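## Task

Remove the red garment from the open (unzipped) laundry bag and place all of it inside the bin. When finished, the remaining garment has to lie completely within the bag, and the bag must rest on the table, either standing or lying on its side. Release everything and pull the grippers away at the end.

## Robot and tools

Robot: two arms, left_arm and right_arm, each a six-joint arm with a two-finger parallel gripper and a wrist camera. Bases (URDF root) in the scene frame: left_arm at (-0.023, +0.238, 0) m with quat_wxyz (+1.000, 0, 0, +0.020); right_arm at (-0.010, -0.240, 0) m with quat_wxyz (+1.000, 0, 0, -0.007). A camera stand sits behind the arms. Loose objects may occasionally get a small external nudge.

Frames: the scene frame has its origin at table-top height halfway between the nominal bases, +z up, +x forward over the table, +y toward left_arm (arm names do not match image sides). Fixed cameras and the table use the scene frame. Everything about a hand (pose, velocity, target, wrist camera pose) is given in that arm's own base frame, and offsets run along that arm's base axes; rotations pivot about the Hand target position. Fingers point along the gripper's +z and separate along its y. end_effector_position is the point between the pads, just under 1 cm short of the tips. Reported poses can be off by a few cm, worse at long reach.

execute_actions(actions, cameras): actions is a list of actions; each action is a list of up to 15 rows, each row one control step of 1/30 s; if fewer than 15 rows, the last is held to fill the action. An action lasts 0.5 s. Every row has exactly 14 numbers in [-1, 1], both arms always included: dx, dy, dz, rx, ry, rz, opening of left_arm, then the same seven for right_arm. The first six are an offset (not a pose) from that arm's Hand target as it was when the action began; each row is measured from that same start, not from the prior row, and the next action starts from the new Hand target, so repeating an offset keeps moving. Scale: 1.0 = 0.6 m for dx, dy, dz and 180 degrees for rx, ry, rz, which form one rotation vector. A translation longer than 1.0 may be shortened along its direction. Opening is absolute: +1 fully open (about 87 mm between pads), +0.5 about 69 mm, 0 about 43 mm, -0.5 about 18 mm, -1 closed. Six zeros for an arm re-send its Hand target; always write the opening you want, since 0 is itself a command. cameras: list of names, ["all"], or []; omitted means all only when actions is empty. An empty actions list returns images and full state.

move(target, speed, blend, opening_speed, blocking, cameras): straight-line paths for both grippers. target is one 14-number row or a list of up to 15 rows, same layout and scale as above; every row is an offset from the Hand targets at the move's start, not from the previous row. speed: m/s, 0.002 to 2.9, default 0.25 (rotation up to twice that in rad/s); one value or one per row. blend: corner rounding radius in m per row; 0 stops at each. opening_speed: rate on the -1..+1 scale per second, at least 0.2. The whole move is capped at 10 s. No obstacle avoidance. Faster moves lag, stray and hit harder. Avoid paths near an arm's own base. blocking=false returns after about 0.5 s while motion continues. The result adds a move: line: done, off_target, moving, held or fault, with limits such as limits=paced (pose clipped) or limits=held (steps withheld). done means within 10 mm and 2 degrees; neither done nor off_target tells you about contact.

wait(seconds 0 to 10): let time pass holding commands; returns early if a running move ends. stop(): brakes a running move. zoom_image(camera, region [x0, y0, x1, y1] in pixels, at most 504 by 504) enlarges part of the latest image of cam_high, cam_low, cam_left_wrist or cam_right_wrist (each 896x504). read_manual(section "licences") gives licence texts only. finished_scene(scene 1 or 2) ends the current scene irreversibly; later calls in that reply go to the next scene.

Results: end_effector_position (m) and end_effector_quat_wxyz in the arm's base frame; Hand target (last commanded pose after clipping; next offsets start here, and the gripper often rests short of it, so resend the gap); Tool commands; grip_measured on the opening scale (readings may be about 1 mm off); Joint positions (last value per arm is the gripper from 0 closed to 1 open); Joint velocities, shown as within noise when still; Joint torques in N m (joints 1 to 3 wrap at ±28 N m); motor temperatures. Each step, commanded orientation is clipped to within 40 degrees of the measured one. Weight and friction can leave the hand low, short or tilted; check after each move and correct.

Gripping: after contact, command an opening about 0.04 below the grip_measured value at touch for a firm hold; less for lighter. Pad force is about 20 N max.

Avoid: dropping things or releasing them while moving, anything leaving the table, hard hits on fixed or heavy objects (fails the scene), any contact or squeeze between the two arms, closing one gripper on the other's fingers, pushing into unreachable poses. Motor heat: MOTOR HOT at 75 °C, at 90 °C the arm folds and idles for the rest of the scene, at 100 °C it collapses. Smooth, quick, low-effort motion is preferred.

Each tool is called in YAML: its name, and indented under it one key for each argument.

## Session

execute_actions:
  actions: []

zoom_image:
  camera: "cam_high"
  region: [380, 150, 640, 450]

zoom_image:
  camera: "cam_low"
  region: [200, 150, 500, 400]

Scene clock: 0.00 s.
left_arm: end_effector_position=(+0.3146, +0.0161, +0.2610) grip_measured=+0.980 end_effector_quat_wxyz=(+0.615, -0.246, +0.731, -0.167) | right_arm: end_effector_position=(+0.3509, +0.0152, +0.2490) grip_measured=+1.000 end_effector_quat_wxyz=(+0.495, +0.131, +0.859, +0.024)
Joint positions: left_arm=[0.195 0.767 0.708 -0.133 0.133 -0.564 0.99] | right_arm=[0.092 1.15 1.138 -0.529 0.168 0.299 1]
Joint velocities: within noise
Joint torques (N m): no reading
Motor temperatures (°C): left_arm=[21 28 30 31 18 20 20] | right_arm=[19 33 35 23 21 22 20]
Heat: left arm: 31 °C; right arm: 35 °C.
Hand target: left_arm +0.3153, +0.0162, +0.2673; +0.621, -0.244, +0.726, -0.168 | right_arm +0.3514, +0.0153, +0.2542; +0.501, +0.131, +0.855, +0.025
Tool commands: left_gripper/opening=+1.0 right_gripper/opening=+1.0

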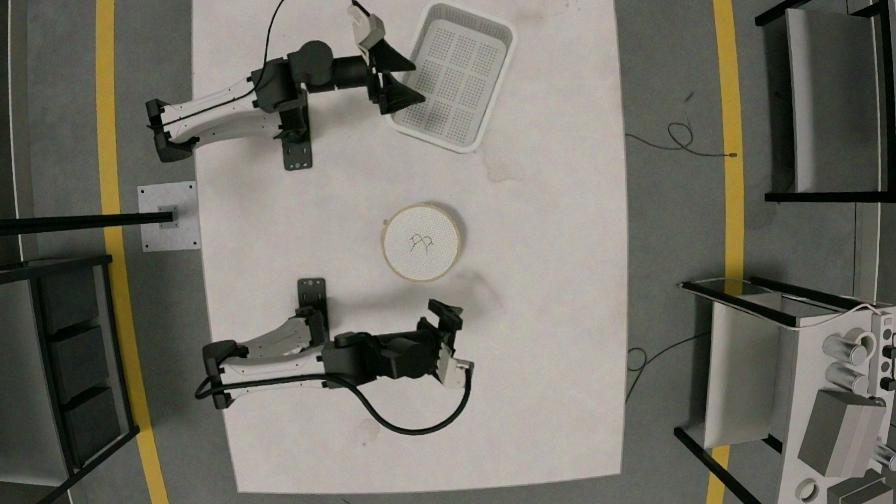

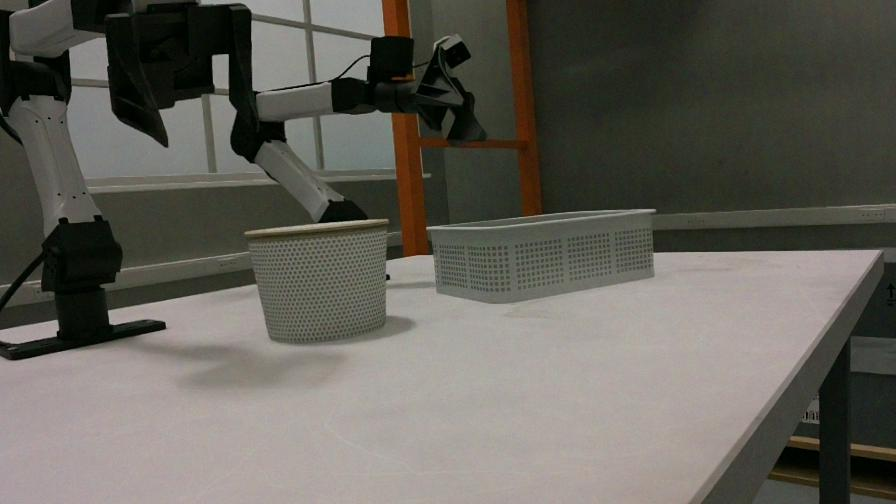

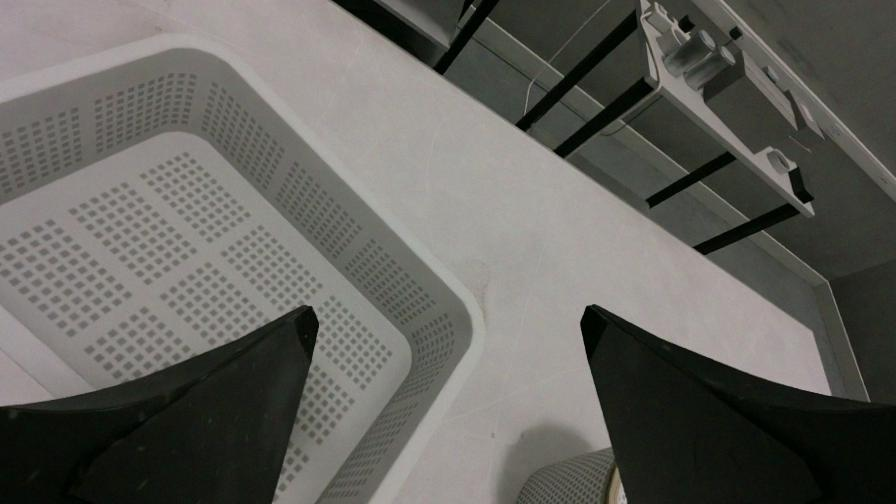

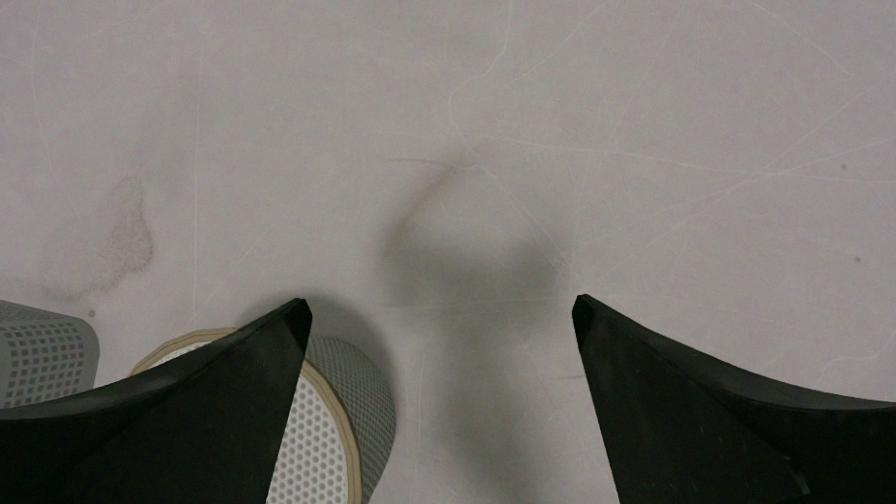

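Scaled by 1.680 from the camera's 896x504 image, which has a finer 1280x720 frame.

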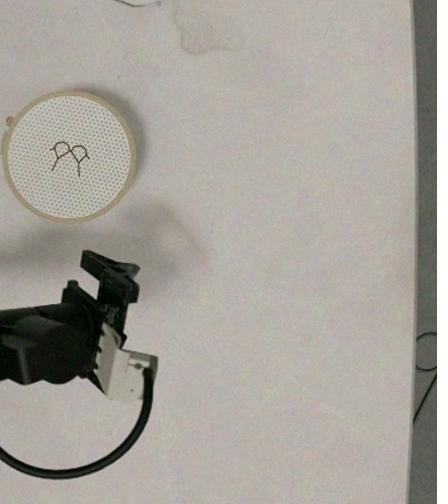

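Scaled by 1.680 from the camera's 896x504 image, which has a finer 1280x720 frame.

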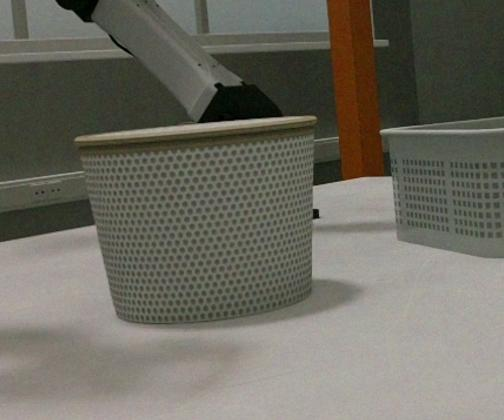

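move:
  target: [0,0,0,0,0,0,1,-0.229,0.355,-0.05,0.0705,0.3276,-0.0633,0]
  speed: 0.3
  cameras: ["all"]

zoom_image:
  camera: "cam_right_wrist"
  region: [300, 80, 620, 360]

Scene clock: 69.50 s.
left_arm: end_effector_position=(+0.3146, +0.0161, +0.2610) grip_measured=+0.980 end_effector_quat_wxyz=(+0.615, -0.246, +0.731, -0.167) | right_arm: end_effector_position=(+0.2164, +0.2259, +0.2224) grip_measured=+0.000 end_effector_quat_wxyz=(+0.047, +0.256, +0.963, +0.066)
Joint positions: left_arm=[0.195 0.767 0.708 -0.133 0.133 -0.564 0.99] | right_arm=[0.681 1.69 1.838 -1.556 -0.003 1.2 0.5]
Joint torques (N m): left_arm=[0.02 -0.23 7.94 1.89 -0.02 0.04] | right_arm=[0.34 -6.46 6.9 0.32 -0.05 0.06]
Motor temperatures (°C): left_arm=[21 27 33 38 18 20 20] | right_arm=[19 33 40 30 21 22 20]
Heat: left arm: 38 °C; right arm: 40 °C.
Hand target: left_arm +0.3153, +0.0162, +0.2673; +0.621, -0.244, +0.726, -0.168 | right_arm +0.2140, +0.2282, +0.2242; +0.000, +0.259, +0.966, +0.001
Off the commanded pose: left_arm 0.006 m, 1 deg | right_arm 0.004 m, 9 deg.
joint sent to its limit (right arm) — joint 4 (wrist pitch), lower limit. The joint targets are off in orientation, not in position.
move: off_target (right_arm)

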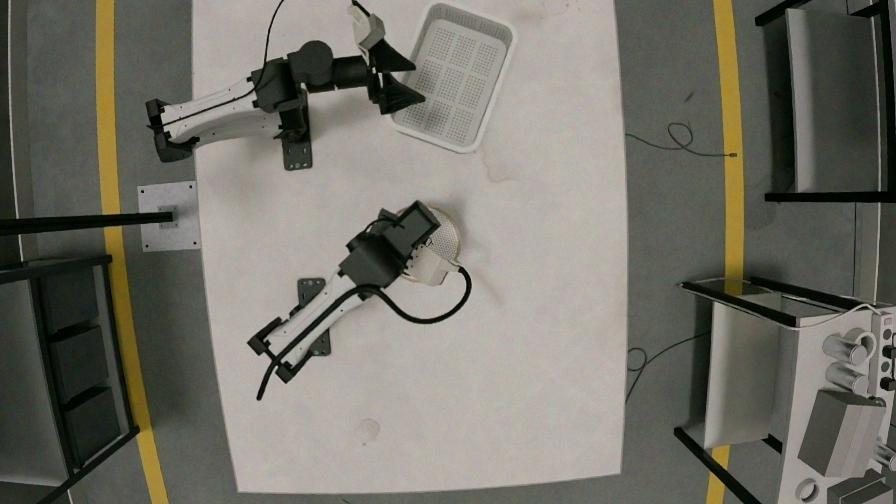

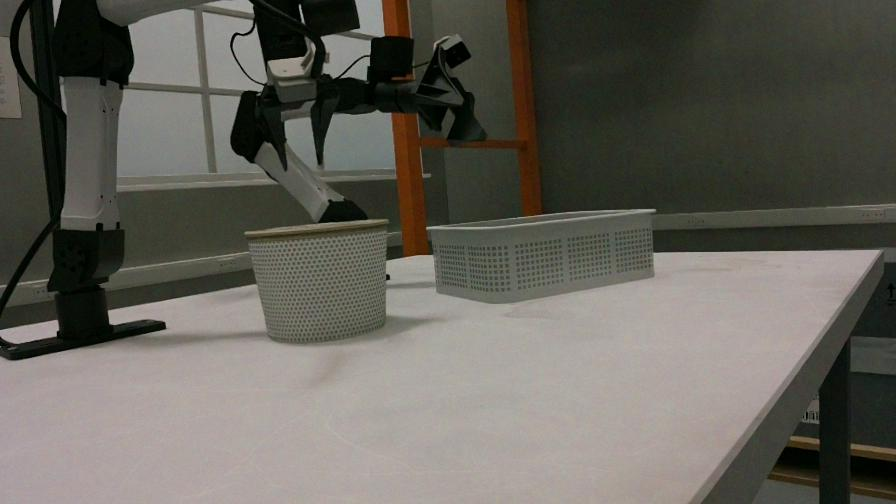

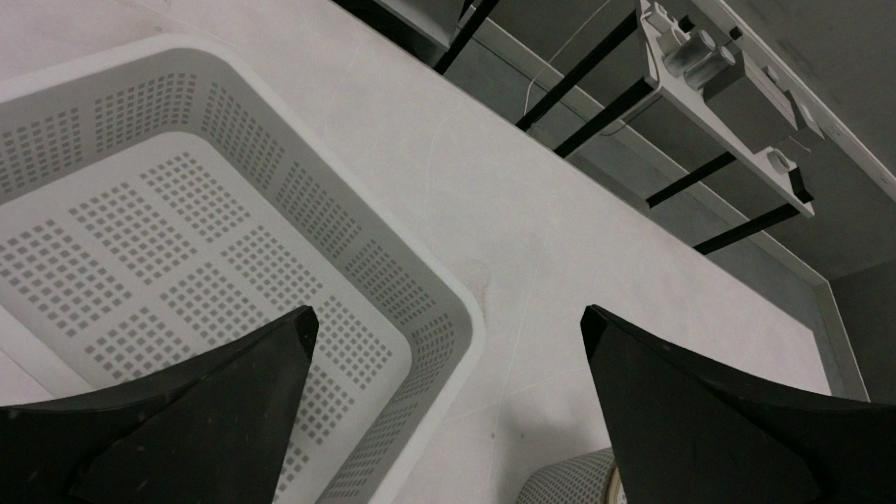

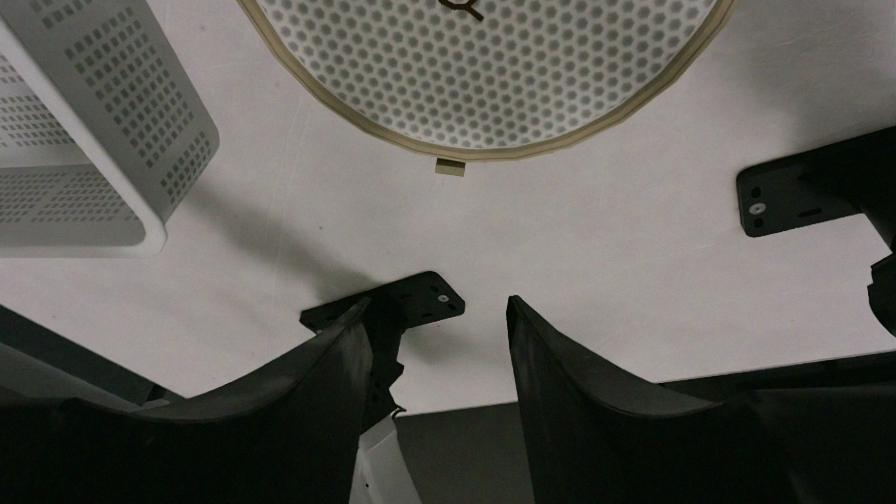

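Scaled by 1.575 from the camera's 896x504 image, which has a finer 1280x720 frame.

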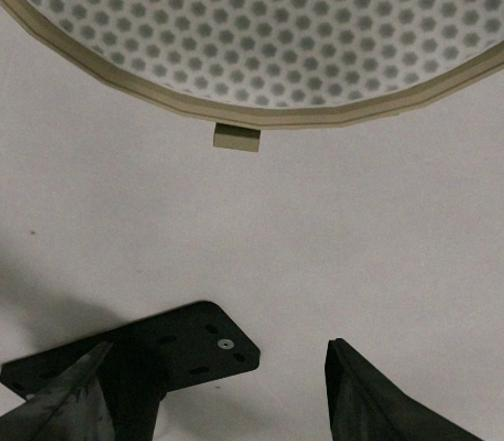

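move:
  target:
    - [0,0,0,0,0,0,1,0.0043,0.016,-0.148,0,0,0,0]
    - [0,0,0,0,0,0,1,0.0043,0.016,-0.148,0,0,0,-1]
  speed: 0.12
  opening_speed: 1
  cameras: ["cam_right_wrist","cam_low"]

zoom_image:
  camera: "cam_right_wrist"
  region: [300, 180, 620, 420]

Scene clock: 86.00 s.
left_arm: end_effector_position=(+0.3146, +0.0161, +0.2610) grip_measured=+0.980 end_effector_quat_wxyz=(+0.615, -0.246, +0.731, -0.167) | right_arm: end_effector_position=(+0.2148, +0.2350, +0.1391) grip_measured=-0.628 end_effector_quat_wxyz=(-0.003, +0.256, +0.967, -0.001)
Joint positions: left_arm=[0.195 0.767 0.708 -0.133 0.133 -0.564 0.99] | right_arm=[0.705 1.799 1.629 -1.405 -0.004 1.223 0.186]
Joint torques (N m): left_arm=[0.01 -0.2 7.95 1.89 0 0.04] | right_arm=[0.65 -7.94 5.31 0.34 0.16 0.09]
Heat: left arm: 39 °C; right arm: 39 °C.
Hand target: left_arm +0.3153, +0.0162, +0.2673; +0.621, -0.244, +0.726, -0.168 | right_arm +0.2166, +0.2380, +0.1354; +0.000, +0.259, +0.966, +0.001
Off the commanded pose: left_arm 0.006 m, 1 deg | right_arm 0.005 m, 0 deg.
move: done
Images, in order (width x height): cam_low 896x504, cam_right_wrist 896x504.

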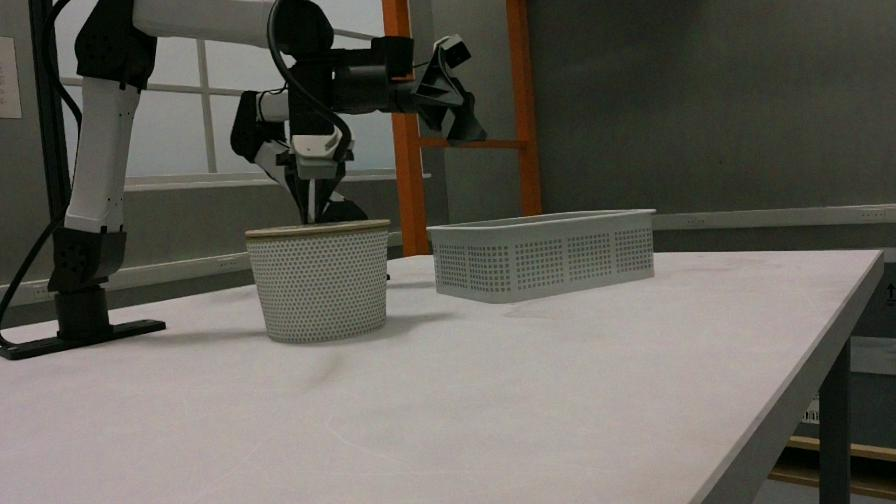

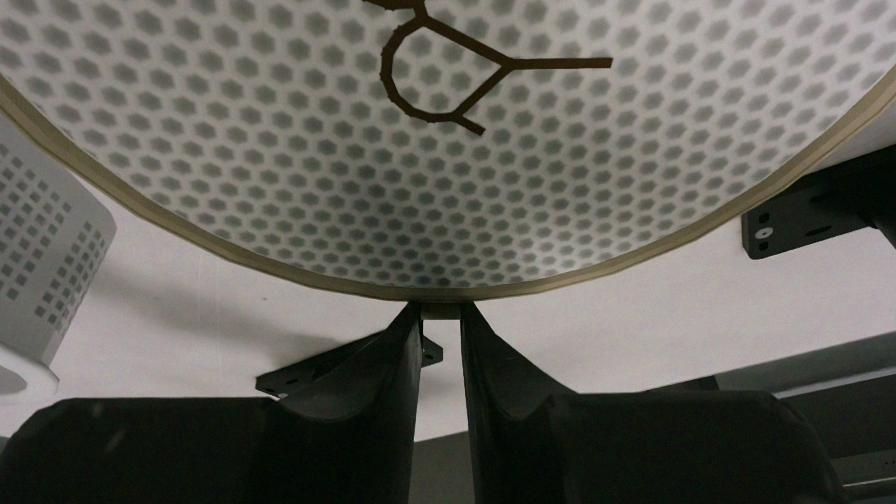

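Scaled by 1.575 from the camera's 896x504 image, which has a finer 1280x720 frame.

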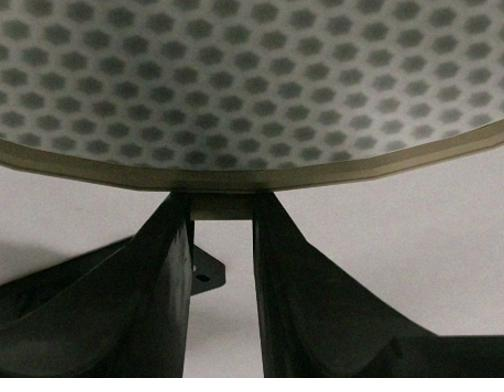

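move:
  target:
    - [0,0,0,0,0,0,1,0.008,-0.029,0,0,0,0.097,-1]
    - [0,0,0,0,0,0,1,0.028,-0.062,0,0,0,0.194,-1]
    - [0,0,0,0,0,0,1,0.067,-0.093,0,0,0,0.292,-1]
    - [0,0,0,0,0,0,1,0.12,-0.118,0,0,0,0.389,-1]
    - [0,0,0,0,0,0,1,0.182,-0.135,0,0,0,0.486,-1]
    - [0,0,0,0,0,0,1,0.252,-0.138,0,0,0,0.583,-1]
  speed: 0.15
  blend: 0.01
  cameras: ["all"]

Scene clock: 104.93 s.
left_arm: end_effector_position=(+0.3146, +0.0161, +0.2610) grip_measured=+0.980 end_effector_quat_wxyz=(+0.615, -0.246, +0.731, -0.167) | right_arm: end_effector_position=(+0.3637, +0.1568, +0.1382) grip_measured=-0.629 end_effector_quat_wxyz=(+0.007, -0.605, +0.796, +0.001)
Joint positions: left_arm=[0.195 0.767 0.708 -0.133 0.133 -0.564 0.99] | right_arm=[0.482 2.201 2.207 -1.564 -0.004 -0.818 0.185]
Joint torques (N m): left_arm=[0.02 -0.2 7.94 1.89 -0.01 0.03] | right_arm=[-0.05 -9.94 7.49 0.17 0.08 -0.21]
Motor temperatures (°C): left_arm=[21 26 34 39 18 20 20] | right_arm=[19 36 39 25 21 22 21]
Heat: left arm: 39 °C; right arm: 39 °C.
Hand target: left_arm +0.3153, +0.0162, +0.2673; +0.621, -0.244, +0.726, -0.168 | right_arm +0.3677, +0.1552, +0.1355; -0.001, -0.608, +0.794, +0.000
Off the commanded pose: left_arm 0.006 m, 1 deg | right_arm 0.005 m, 1 deg.
joint sent to its limit (right arm) — joint 4 (wrist pitch), lower limit. The joint targets still meet the commanded pose.
move: done

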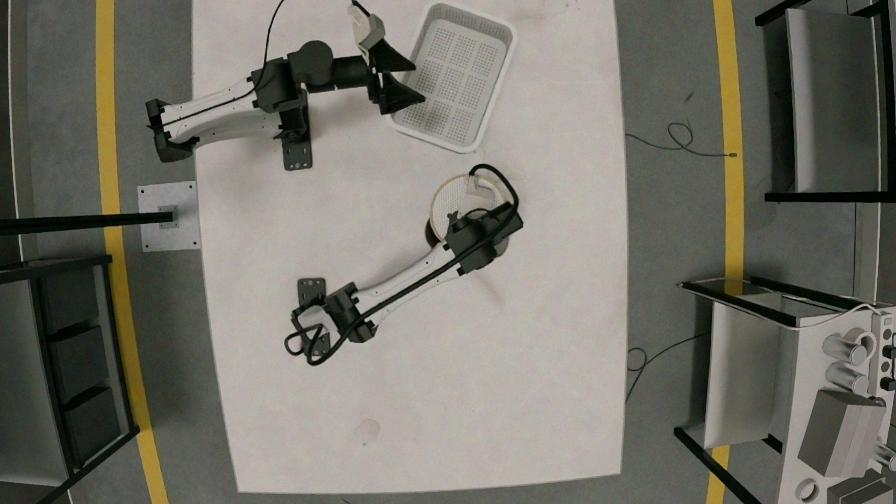

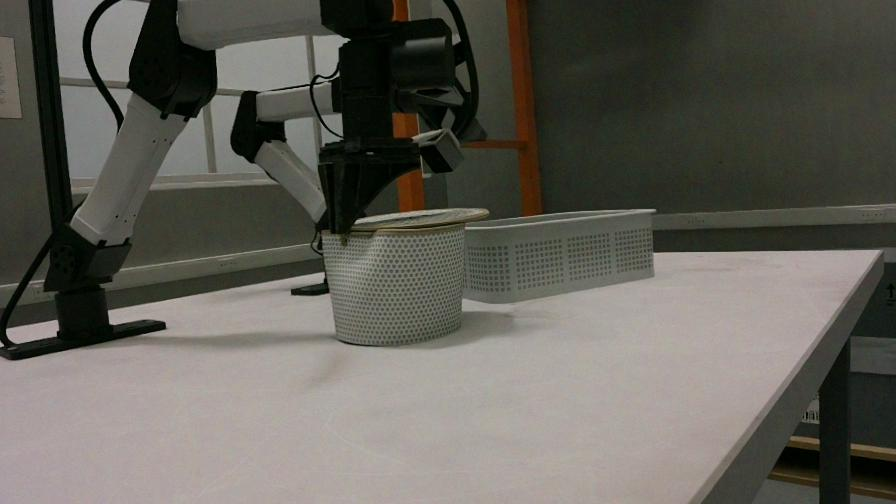

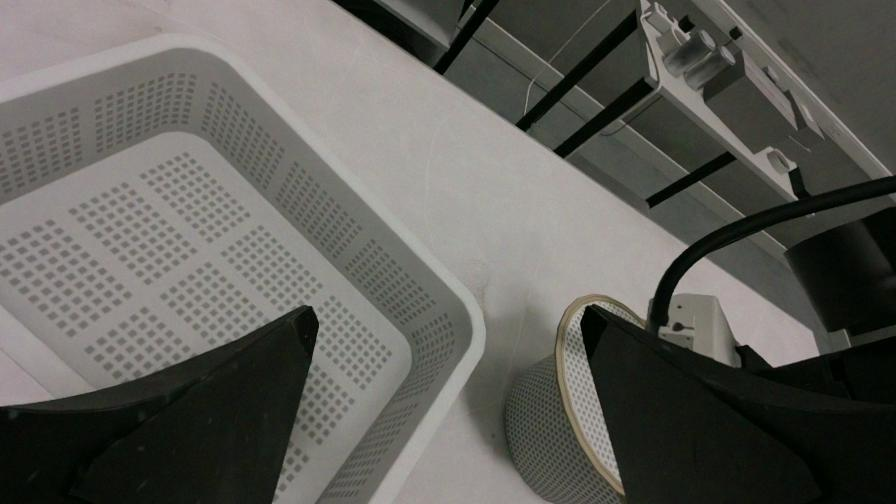

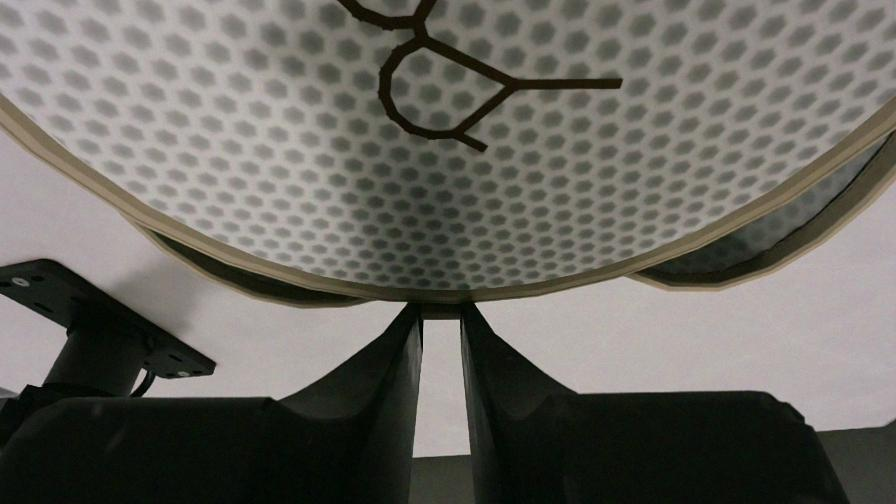

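move:
  target:
    - [0.0,-0.15,0.0,0.654,-0.3255,-0.385,0,0,0,0,0,0,0,-1]
    - [0.007,-0.195,-0.15,0.654,-0.3255,-0.385,0,0,0,0,0,0,0,-1]
  speed: 0.35
  blend: 0.02
  cameras: ["all"]

zoom_image:
  camera: "cam_low"
  region: [300, 180, 520, 360]

Scene clock: 143.73 s.
left_arm: end_effector_position=(+0.3172, -0.1011, +0.1769) grip_measured=+0.000 end_effector_quat_wxyz=(+0.573, +0.770, +0.240, +0.145) | right_arm: end_effector_position=(+0.3637, +0.1568, +0.1382) grip_measured=-0.629 end_effector_quat_wxyz=(+0.007, -0.605, +0.796, +0.001)
Joint positions: left_arm=[0.099 1.07 0.549 -0.105 1.031 2.071 0.5] | right_arm=[0.482 2.201 2.207 -1.564 -0.004 -0.818 0.185]
Joint torques (N m): left_arm=[-0.34 -1.2 6.32 1.52 0.21 0.1] | right_arm=[-0.1 -9.94 7.49 0.17 0.07 -0.14]
Motor temperatures (°C): left_arm=[21 26 34 39 18 20 20] | right_arm=[19 42 39 23 21 22 21]
Heat: left arm: 39 °C; right arm: 42 °C.
Hand target: left_arm +0.3196, -0.1007, +0.1774; +0.554, +0.797, +0.198, +0.137 | right_arm +0.3677, +0.1552, +0.1355; -0.001, -0.608, +0.794, +0.000
Off the commanded pose: left_arm 0.002 m, 6 deg | right_arm 0.005 m, 1 deg.
joint sent to its limit (left arm) — joint 6 (wrist roll), upper limit. The joint targets are off in orientation, not in position.
joint sent to its limit (right arm) — joint 4 (wrist pitch), lower limit. The joint targets still meet the commanded pose.
move: off_target (left_arm)

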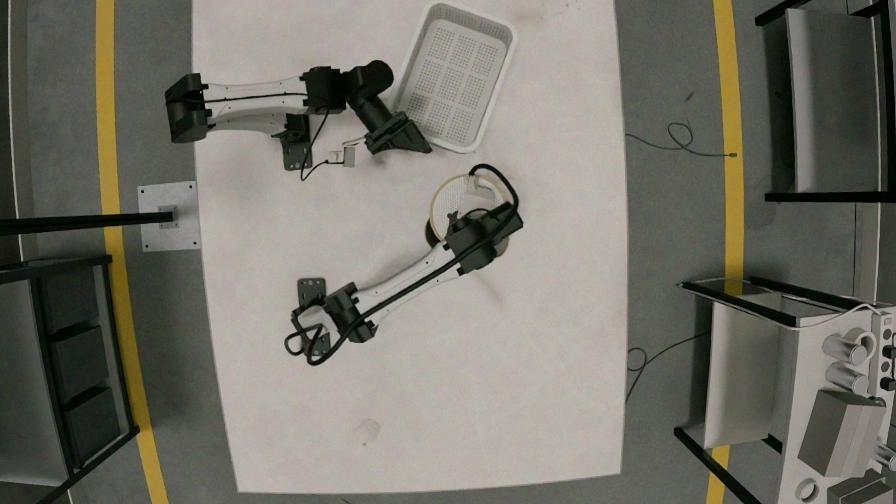

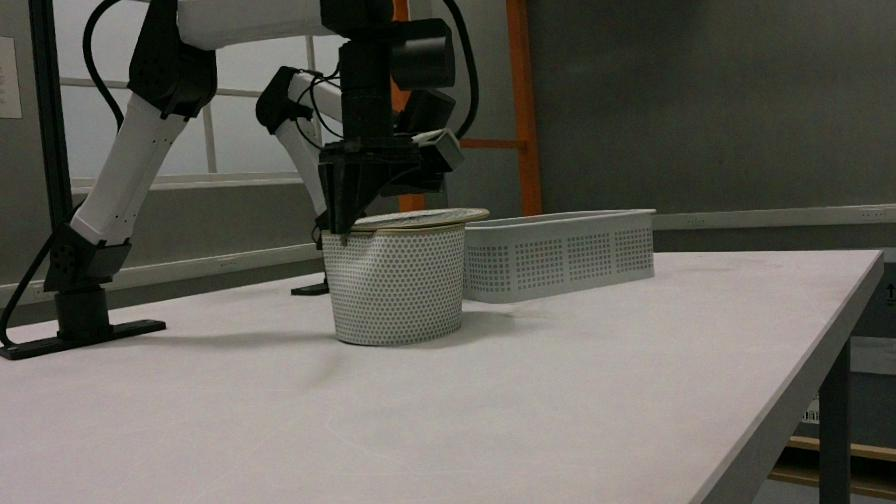

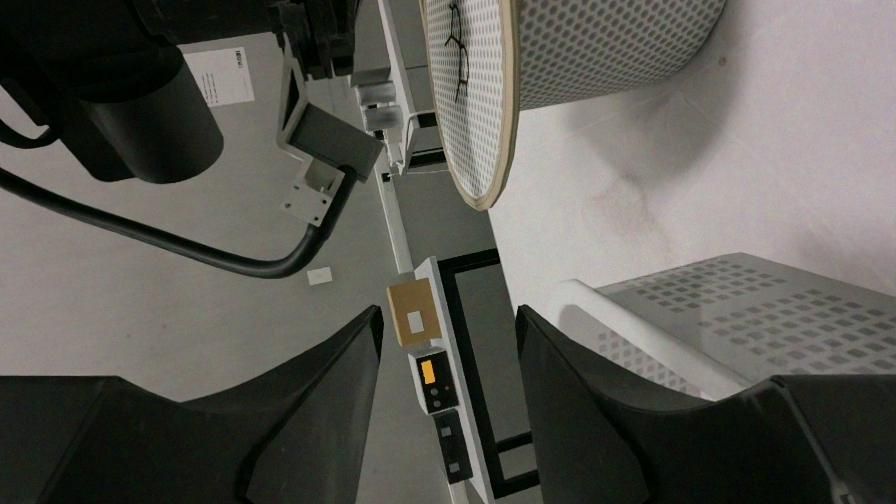

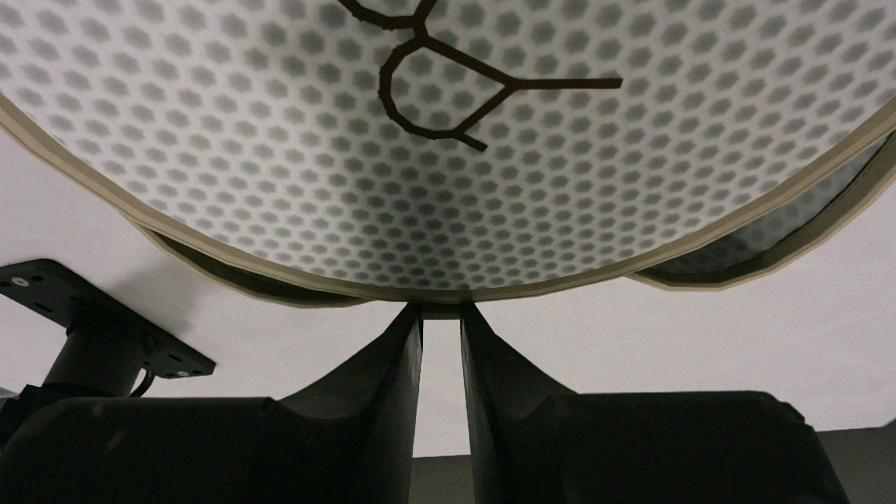

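Scaled by 2.291 from the camera's 896x504 image, which has a finer 1280x720 frame.

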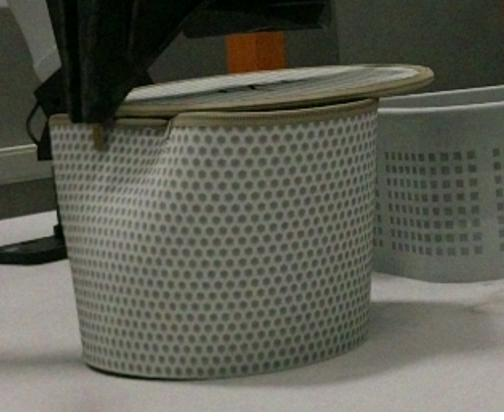

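zoom_image:
  camera: "cam_left_wrist"
  region: [400, 0, 740, 240]

zoom_image:
  camera: "cam_high"
  region: [400, 150, 540, 270]

Scaled by 1.482 from the camera's 896x504 image, which has a finer 1280x720 frame.

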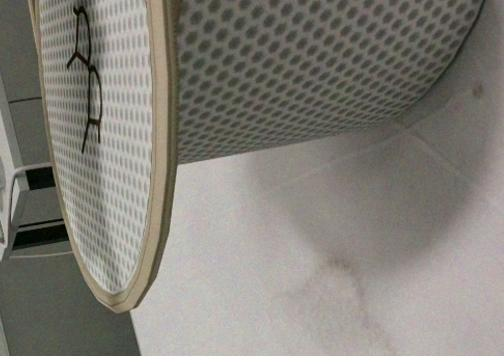

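Scaled by 3.600 from the camera's 896x504 image, which has a finer 1280x720 frame.

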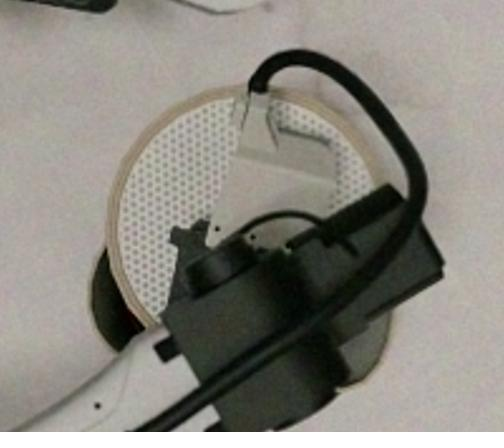

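move:
  target: [0.0885,-0.079,-0.045,0,0,0,0.5,0,0,0,0,0,0,-1]
  speed: 0.15
  cameras: ["cam_left_wrist","cam_low","cam_high"]

zoom_image:
  camera: "cam_high"
  region: [380, 110, 540, 270]

Scene clock: 168.27 s.
left_arm: end_effector_position=(+0.3646, -0.1467, +0.1416) grip_measured=+0.500 end_effector_quat_wxyz=(+0.552, +0.799, +0.205, +0.124) | right_arm: end_effector_position=(+0.3637, +0.1568, +0.1382) grip_measured=-0.629 end_effector_quat_wxyz=(+0.007, -0.605, +0.796, +0.001)
Joint positions: left_arm=[-0.08 1.398 0.646 0.116 0.918 2.071 0.75] | right_arm=[0.482 2.201 2.207 -1.564 -0.004 -0.818 0.185]
Joint torques (N m): left_arm=[-0.5 -3.23 8.32 1.56 0.18 -0.12] | right_arm=[-0.13 -9.92 7.47 0.17 0.08 -0.14]
Heat: left arm: 37 °C; right arm: 43 °C.
Hand target: left_arm +0.3726, -0.1482, +0.1504; +0.554, +0.797, +0.198, +0.137 | right_arm +0.3677, +0.1552, +0.1355; -0.001, -0.608, +0.794, +0.000
Off the commanded pose: left_arm 0.012 m, 2 deg | right_arm 0.005 m, 1 deg.
joint sent to its limit (right arm) — joint 4 (wrist pitch), lower limit. The joint targets still meet the commanded pose.
move: off_target (left_arm)
Images, in order (width x height): cam_high 896x504, cam_low 896x504, cam_left_wrist 896x504.

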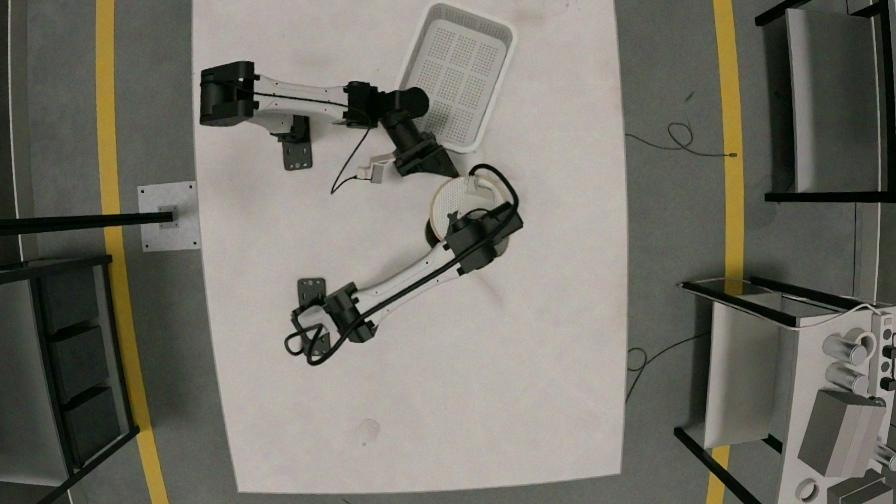

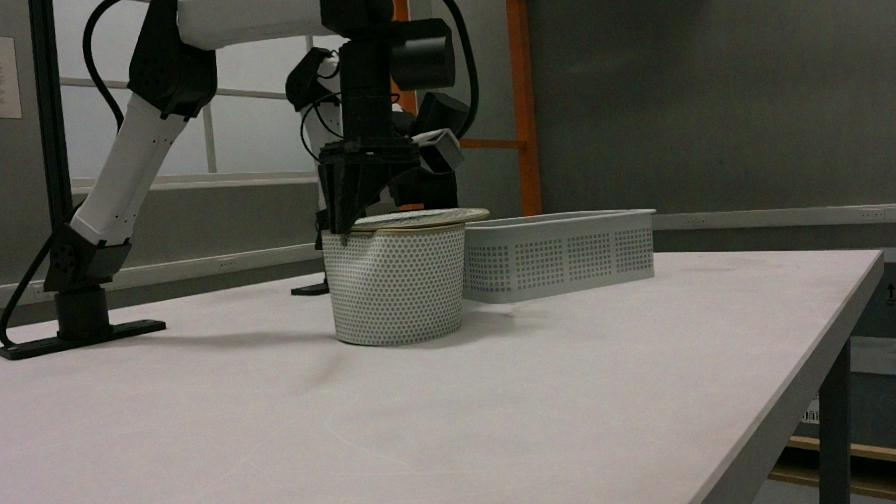

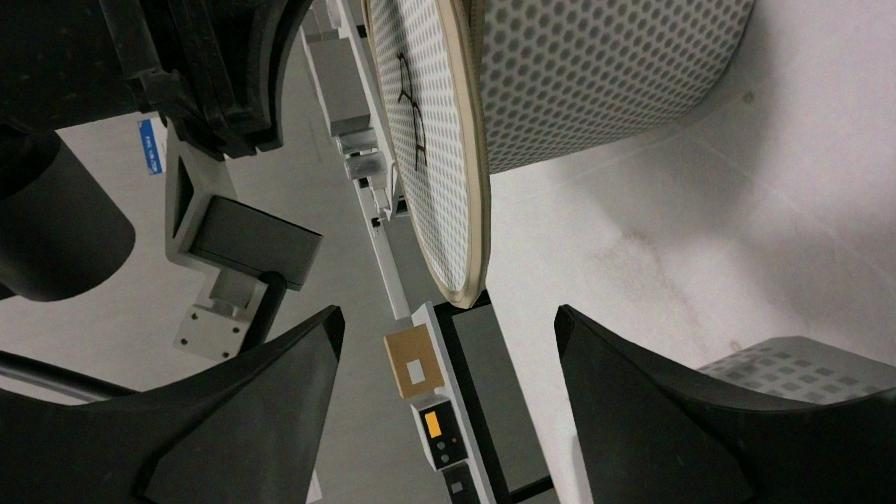

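Scaled by 3.150 from the camera's 896x504 image, which has a finer 1280x720 frame.

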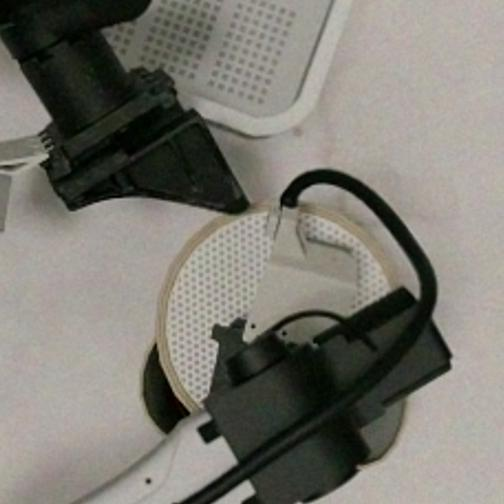

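move:
  target:
    - [0.03,-0.056,-0.006,0,0,0,0.5,0,0,0,0,0,0,-1]
    - [0.03,-0.056,-0.006,0,0,0,-1,0,0,0,0,0,0,-1]
  speed: 0.1
  opening_speed: 0.8
  cameras: ["cam_left_wrist","cam_low","cam_right_wrist"]

Scene clock: 174.87 s.
left_arm: end_effector_position=(+0.3831, -0.1795, +0.1380) grip_measured=-0.864 end_effector_quat_wxyz=(+0.549, +0.801, +0.202, +0.127) | right_arm: end_effector_position=(+0.3638, +0.1541, +0.1384) grip_measured=-0.623 end_effector_quat_wxyz=(+0.004, -0.605, +0.796, +0.001)
Joint positions: left_arm=[-0.194 1.498 0.696 0.237 0.819 1.984 0.068] | right_arm=[0.476 2.201 2.207 -1.569 -0.004 -0.823 0.188]
Joint torques (N m): left_arm=[-0.38 -3.99 8.29 1.64 0.18 -0.19] | right_arm=[0.29 -9.91 7.49 0.21 0.07 -0.1]
Heat: left arm: 37 °C; right arm: 43 °C.
Hand target: left_arm +0.3906, -0.1818, +0.1469; +0.554, +0.797, +0.198, +0.137 | right_arm +0.3678, +0.1551, +0.1355; -0.001, -0.608, +0.794, +0.000
Off the commanded pose: left_arm 0.012 m, 1 deg | right_arm 0.005 m, 1 deg.
joint sent to its limit (right arm) — joint 4 (wrist pitch), lower limit. The joint targets still meet the commanded pose.
move: off_target (left_arm); target 2's new opening was sent with left_arm's hand 0.012 m and 1 deg from that target
Images, in order (width x height): cam_low 896x504, cam_left_wrist 896x504, cam_right_wrist 896x504.

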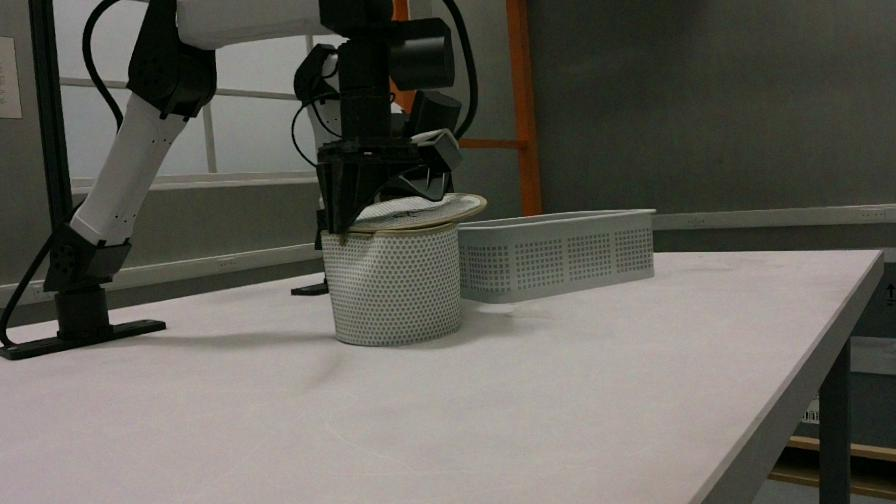

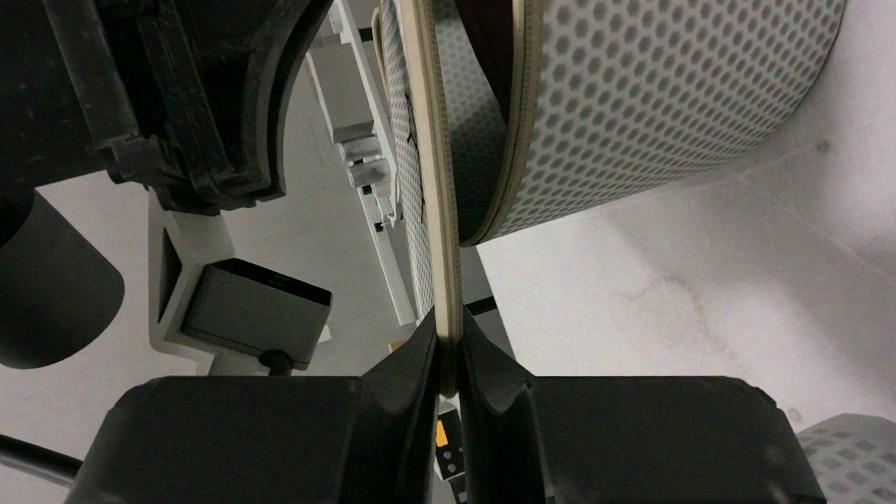

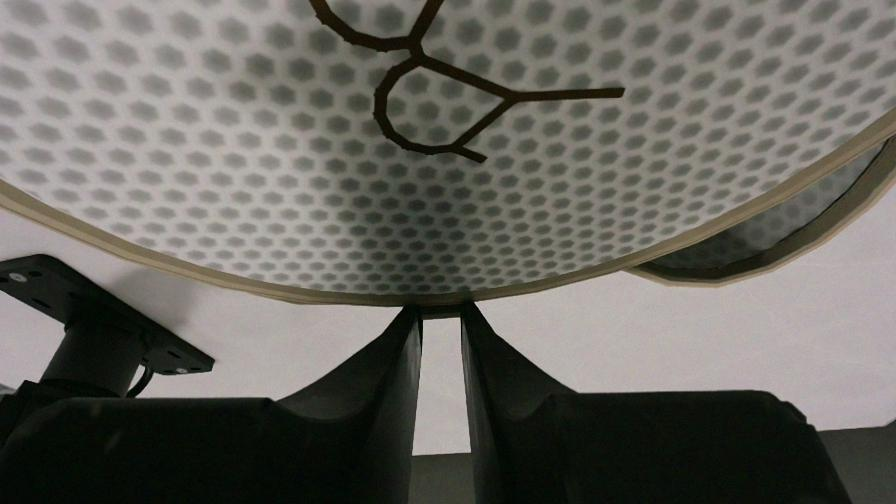

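move:
  target:
    - [0,0,0,0,0,0,-1,0,0,0,0,0,0,0.2]
    - [0,0,0.02,0,0,0,-1,-0.01,-0.02,0.12,0,0,0,0.2]
    - [0.0,-0.015,0.1,0,0,0,-1,-0.2,-0.2,0.25,0,0,0,0.2]
  speed: 0.15
  cameras: ["all"]

Scene clock: 184.63 s.
left_arm: end_effector_position=(+0.3886, -0.1889, +0.1864) grip_measured=-0.872 end_effector_quat_wxyz=(+0.545, +0.804, +0.206, +0.123) | right_arm: end_effector_position=(+0.2482, +0.0392, +0.2866) grip_measured=+0.200 end_effector_quat_wxyz=(+0.184, -0.596, +0.778, -0.082)
Joint positions: left_arm=[-0.225 1.433 0.862 0.007 0.79 1.964 0.064] | right_arm=[0.32 1.377 1.78 -1.569 0.033 -0.994 0.6]
Joint torques (N m): left_arm=[-0.46 -6.58 9.03 1.43 0.18 -0.2] | right_arm=[0.13 -4.04 4.6 0.87 0.14 -0.13]
Heat: left arm: 37 °C; right arm: 44 °C.
Hand target: left_arm +0.3907, -0.1907, +0.2069; +0.554, +0.797, +0.198, +0.137 | right_arm +0.2478, +0.0352, +0.2855; -0.001, -0.608, +0.794, +0.000
Off the commanded pose: left_arm 0.021 m, 2 deg | right_arm 0.004 m, 23 deg.
joint sent to its limit (right arm) — joint 4 (wrist pitch), lower limit. The joint targets are off in orientation, not in position.
move: off_target (left_arm, right_arm)

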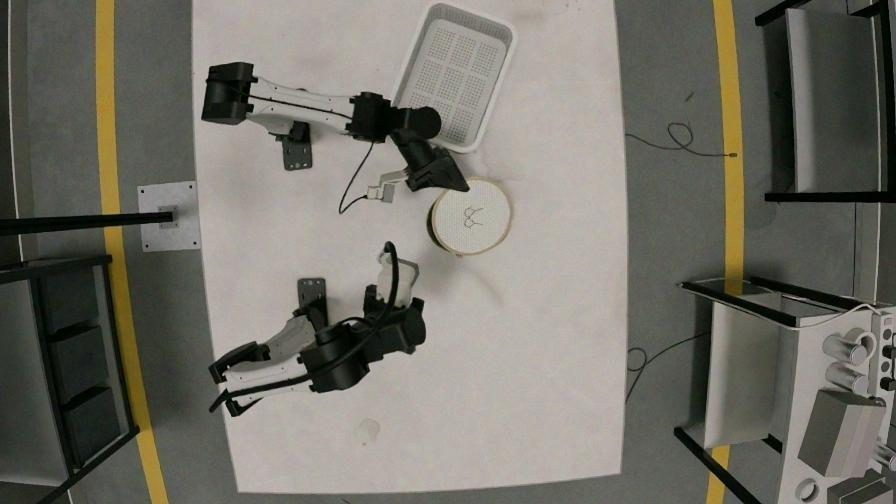

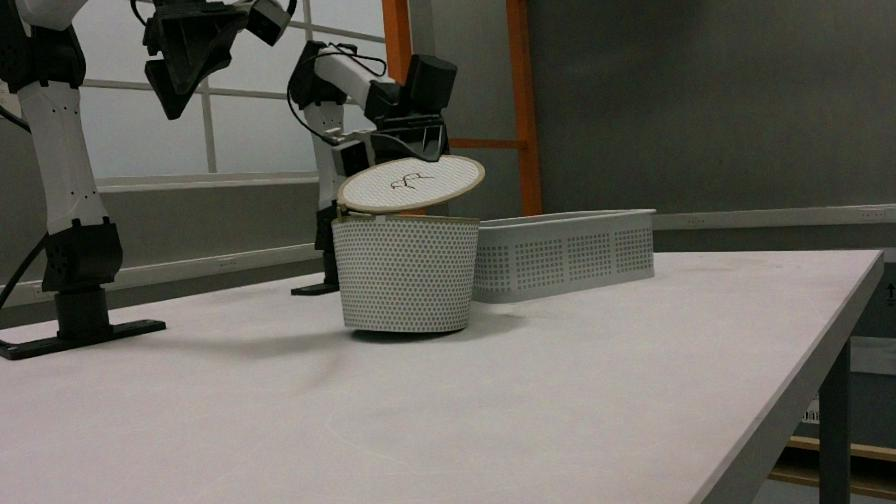

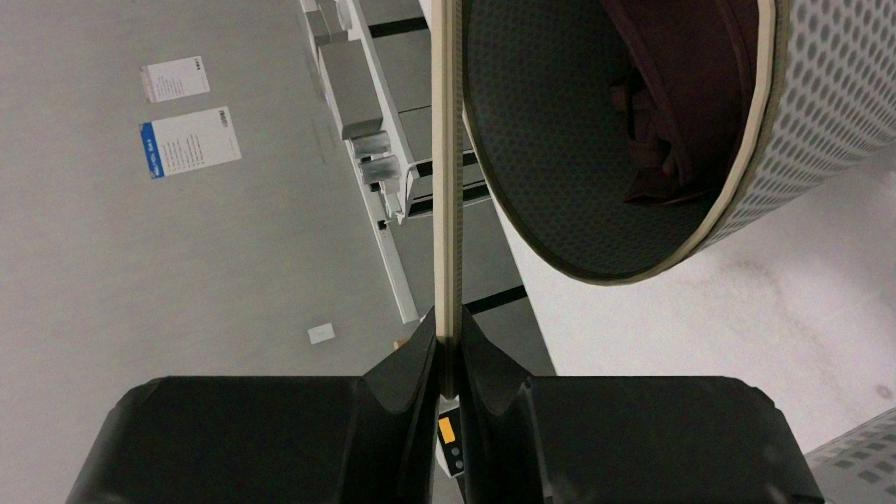

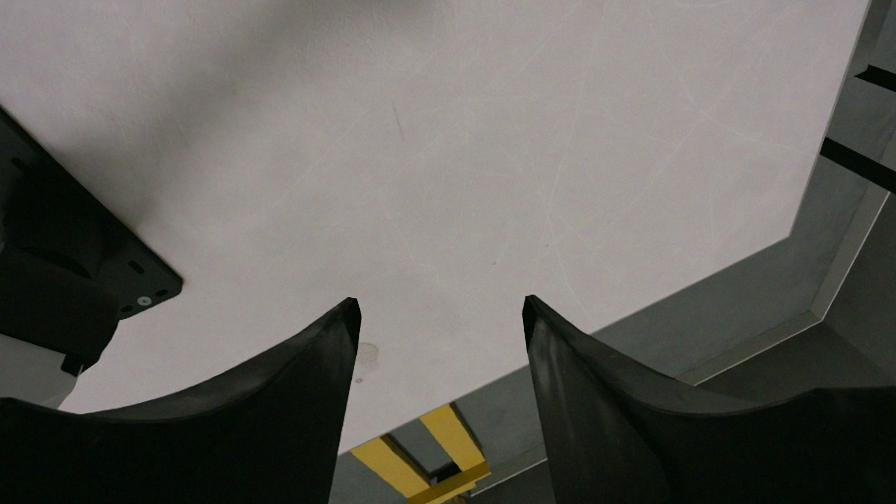

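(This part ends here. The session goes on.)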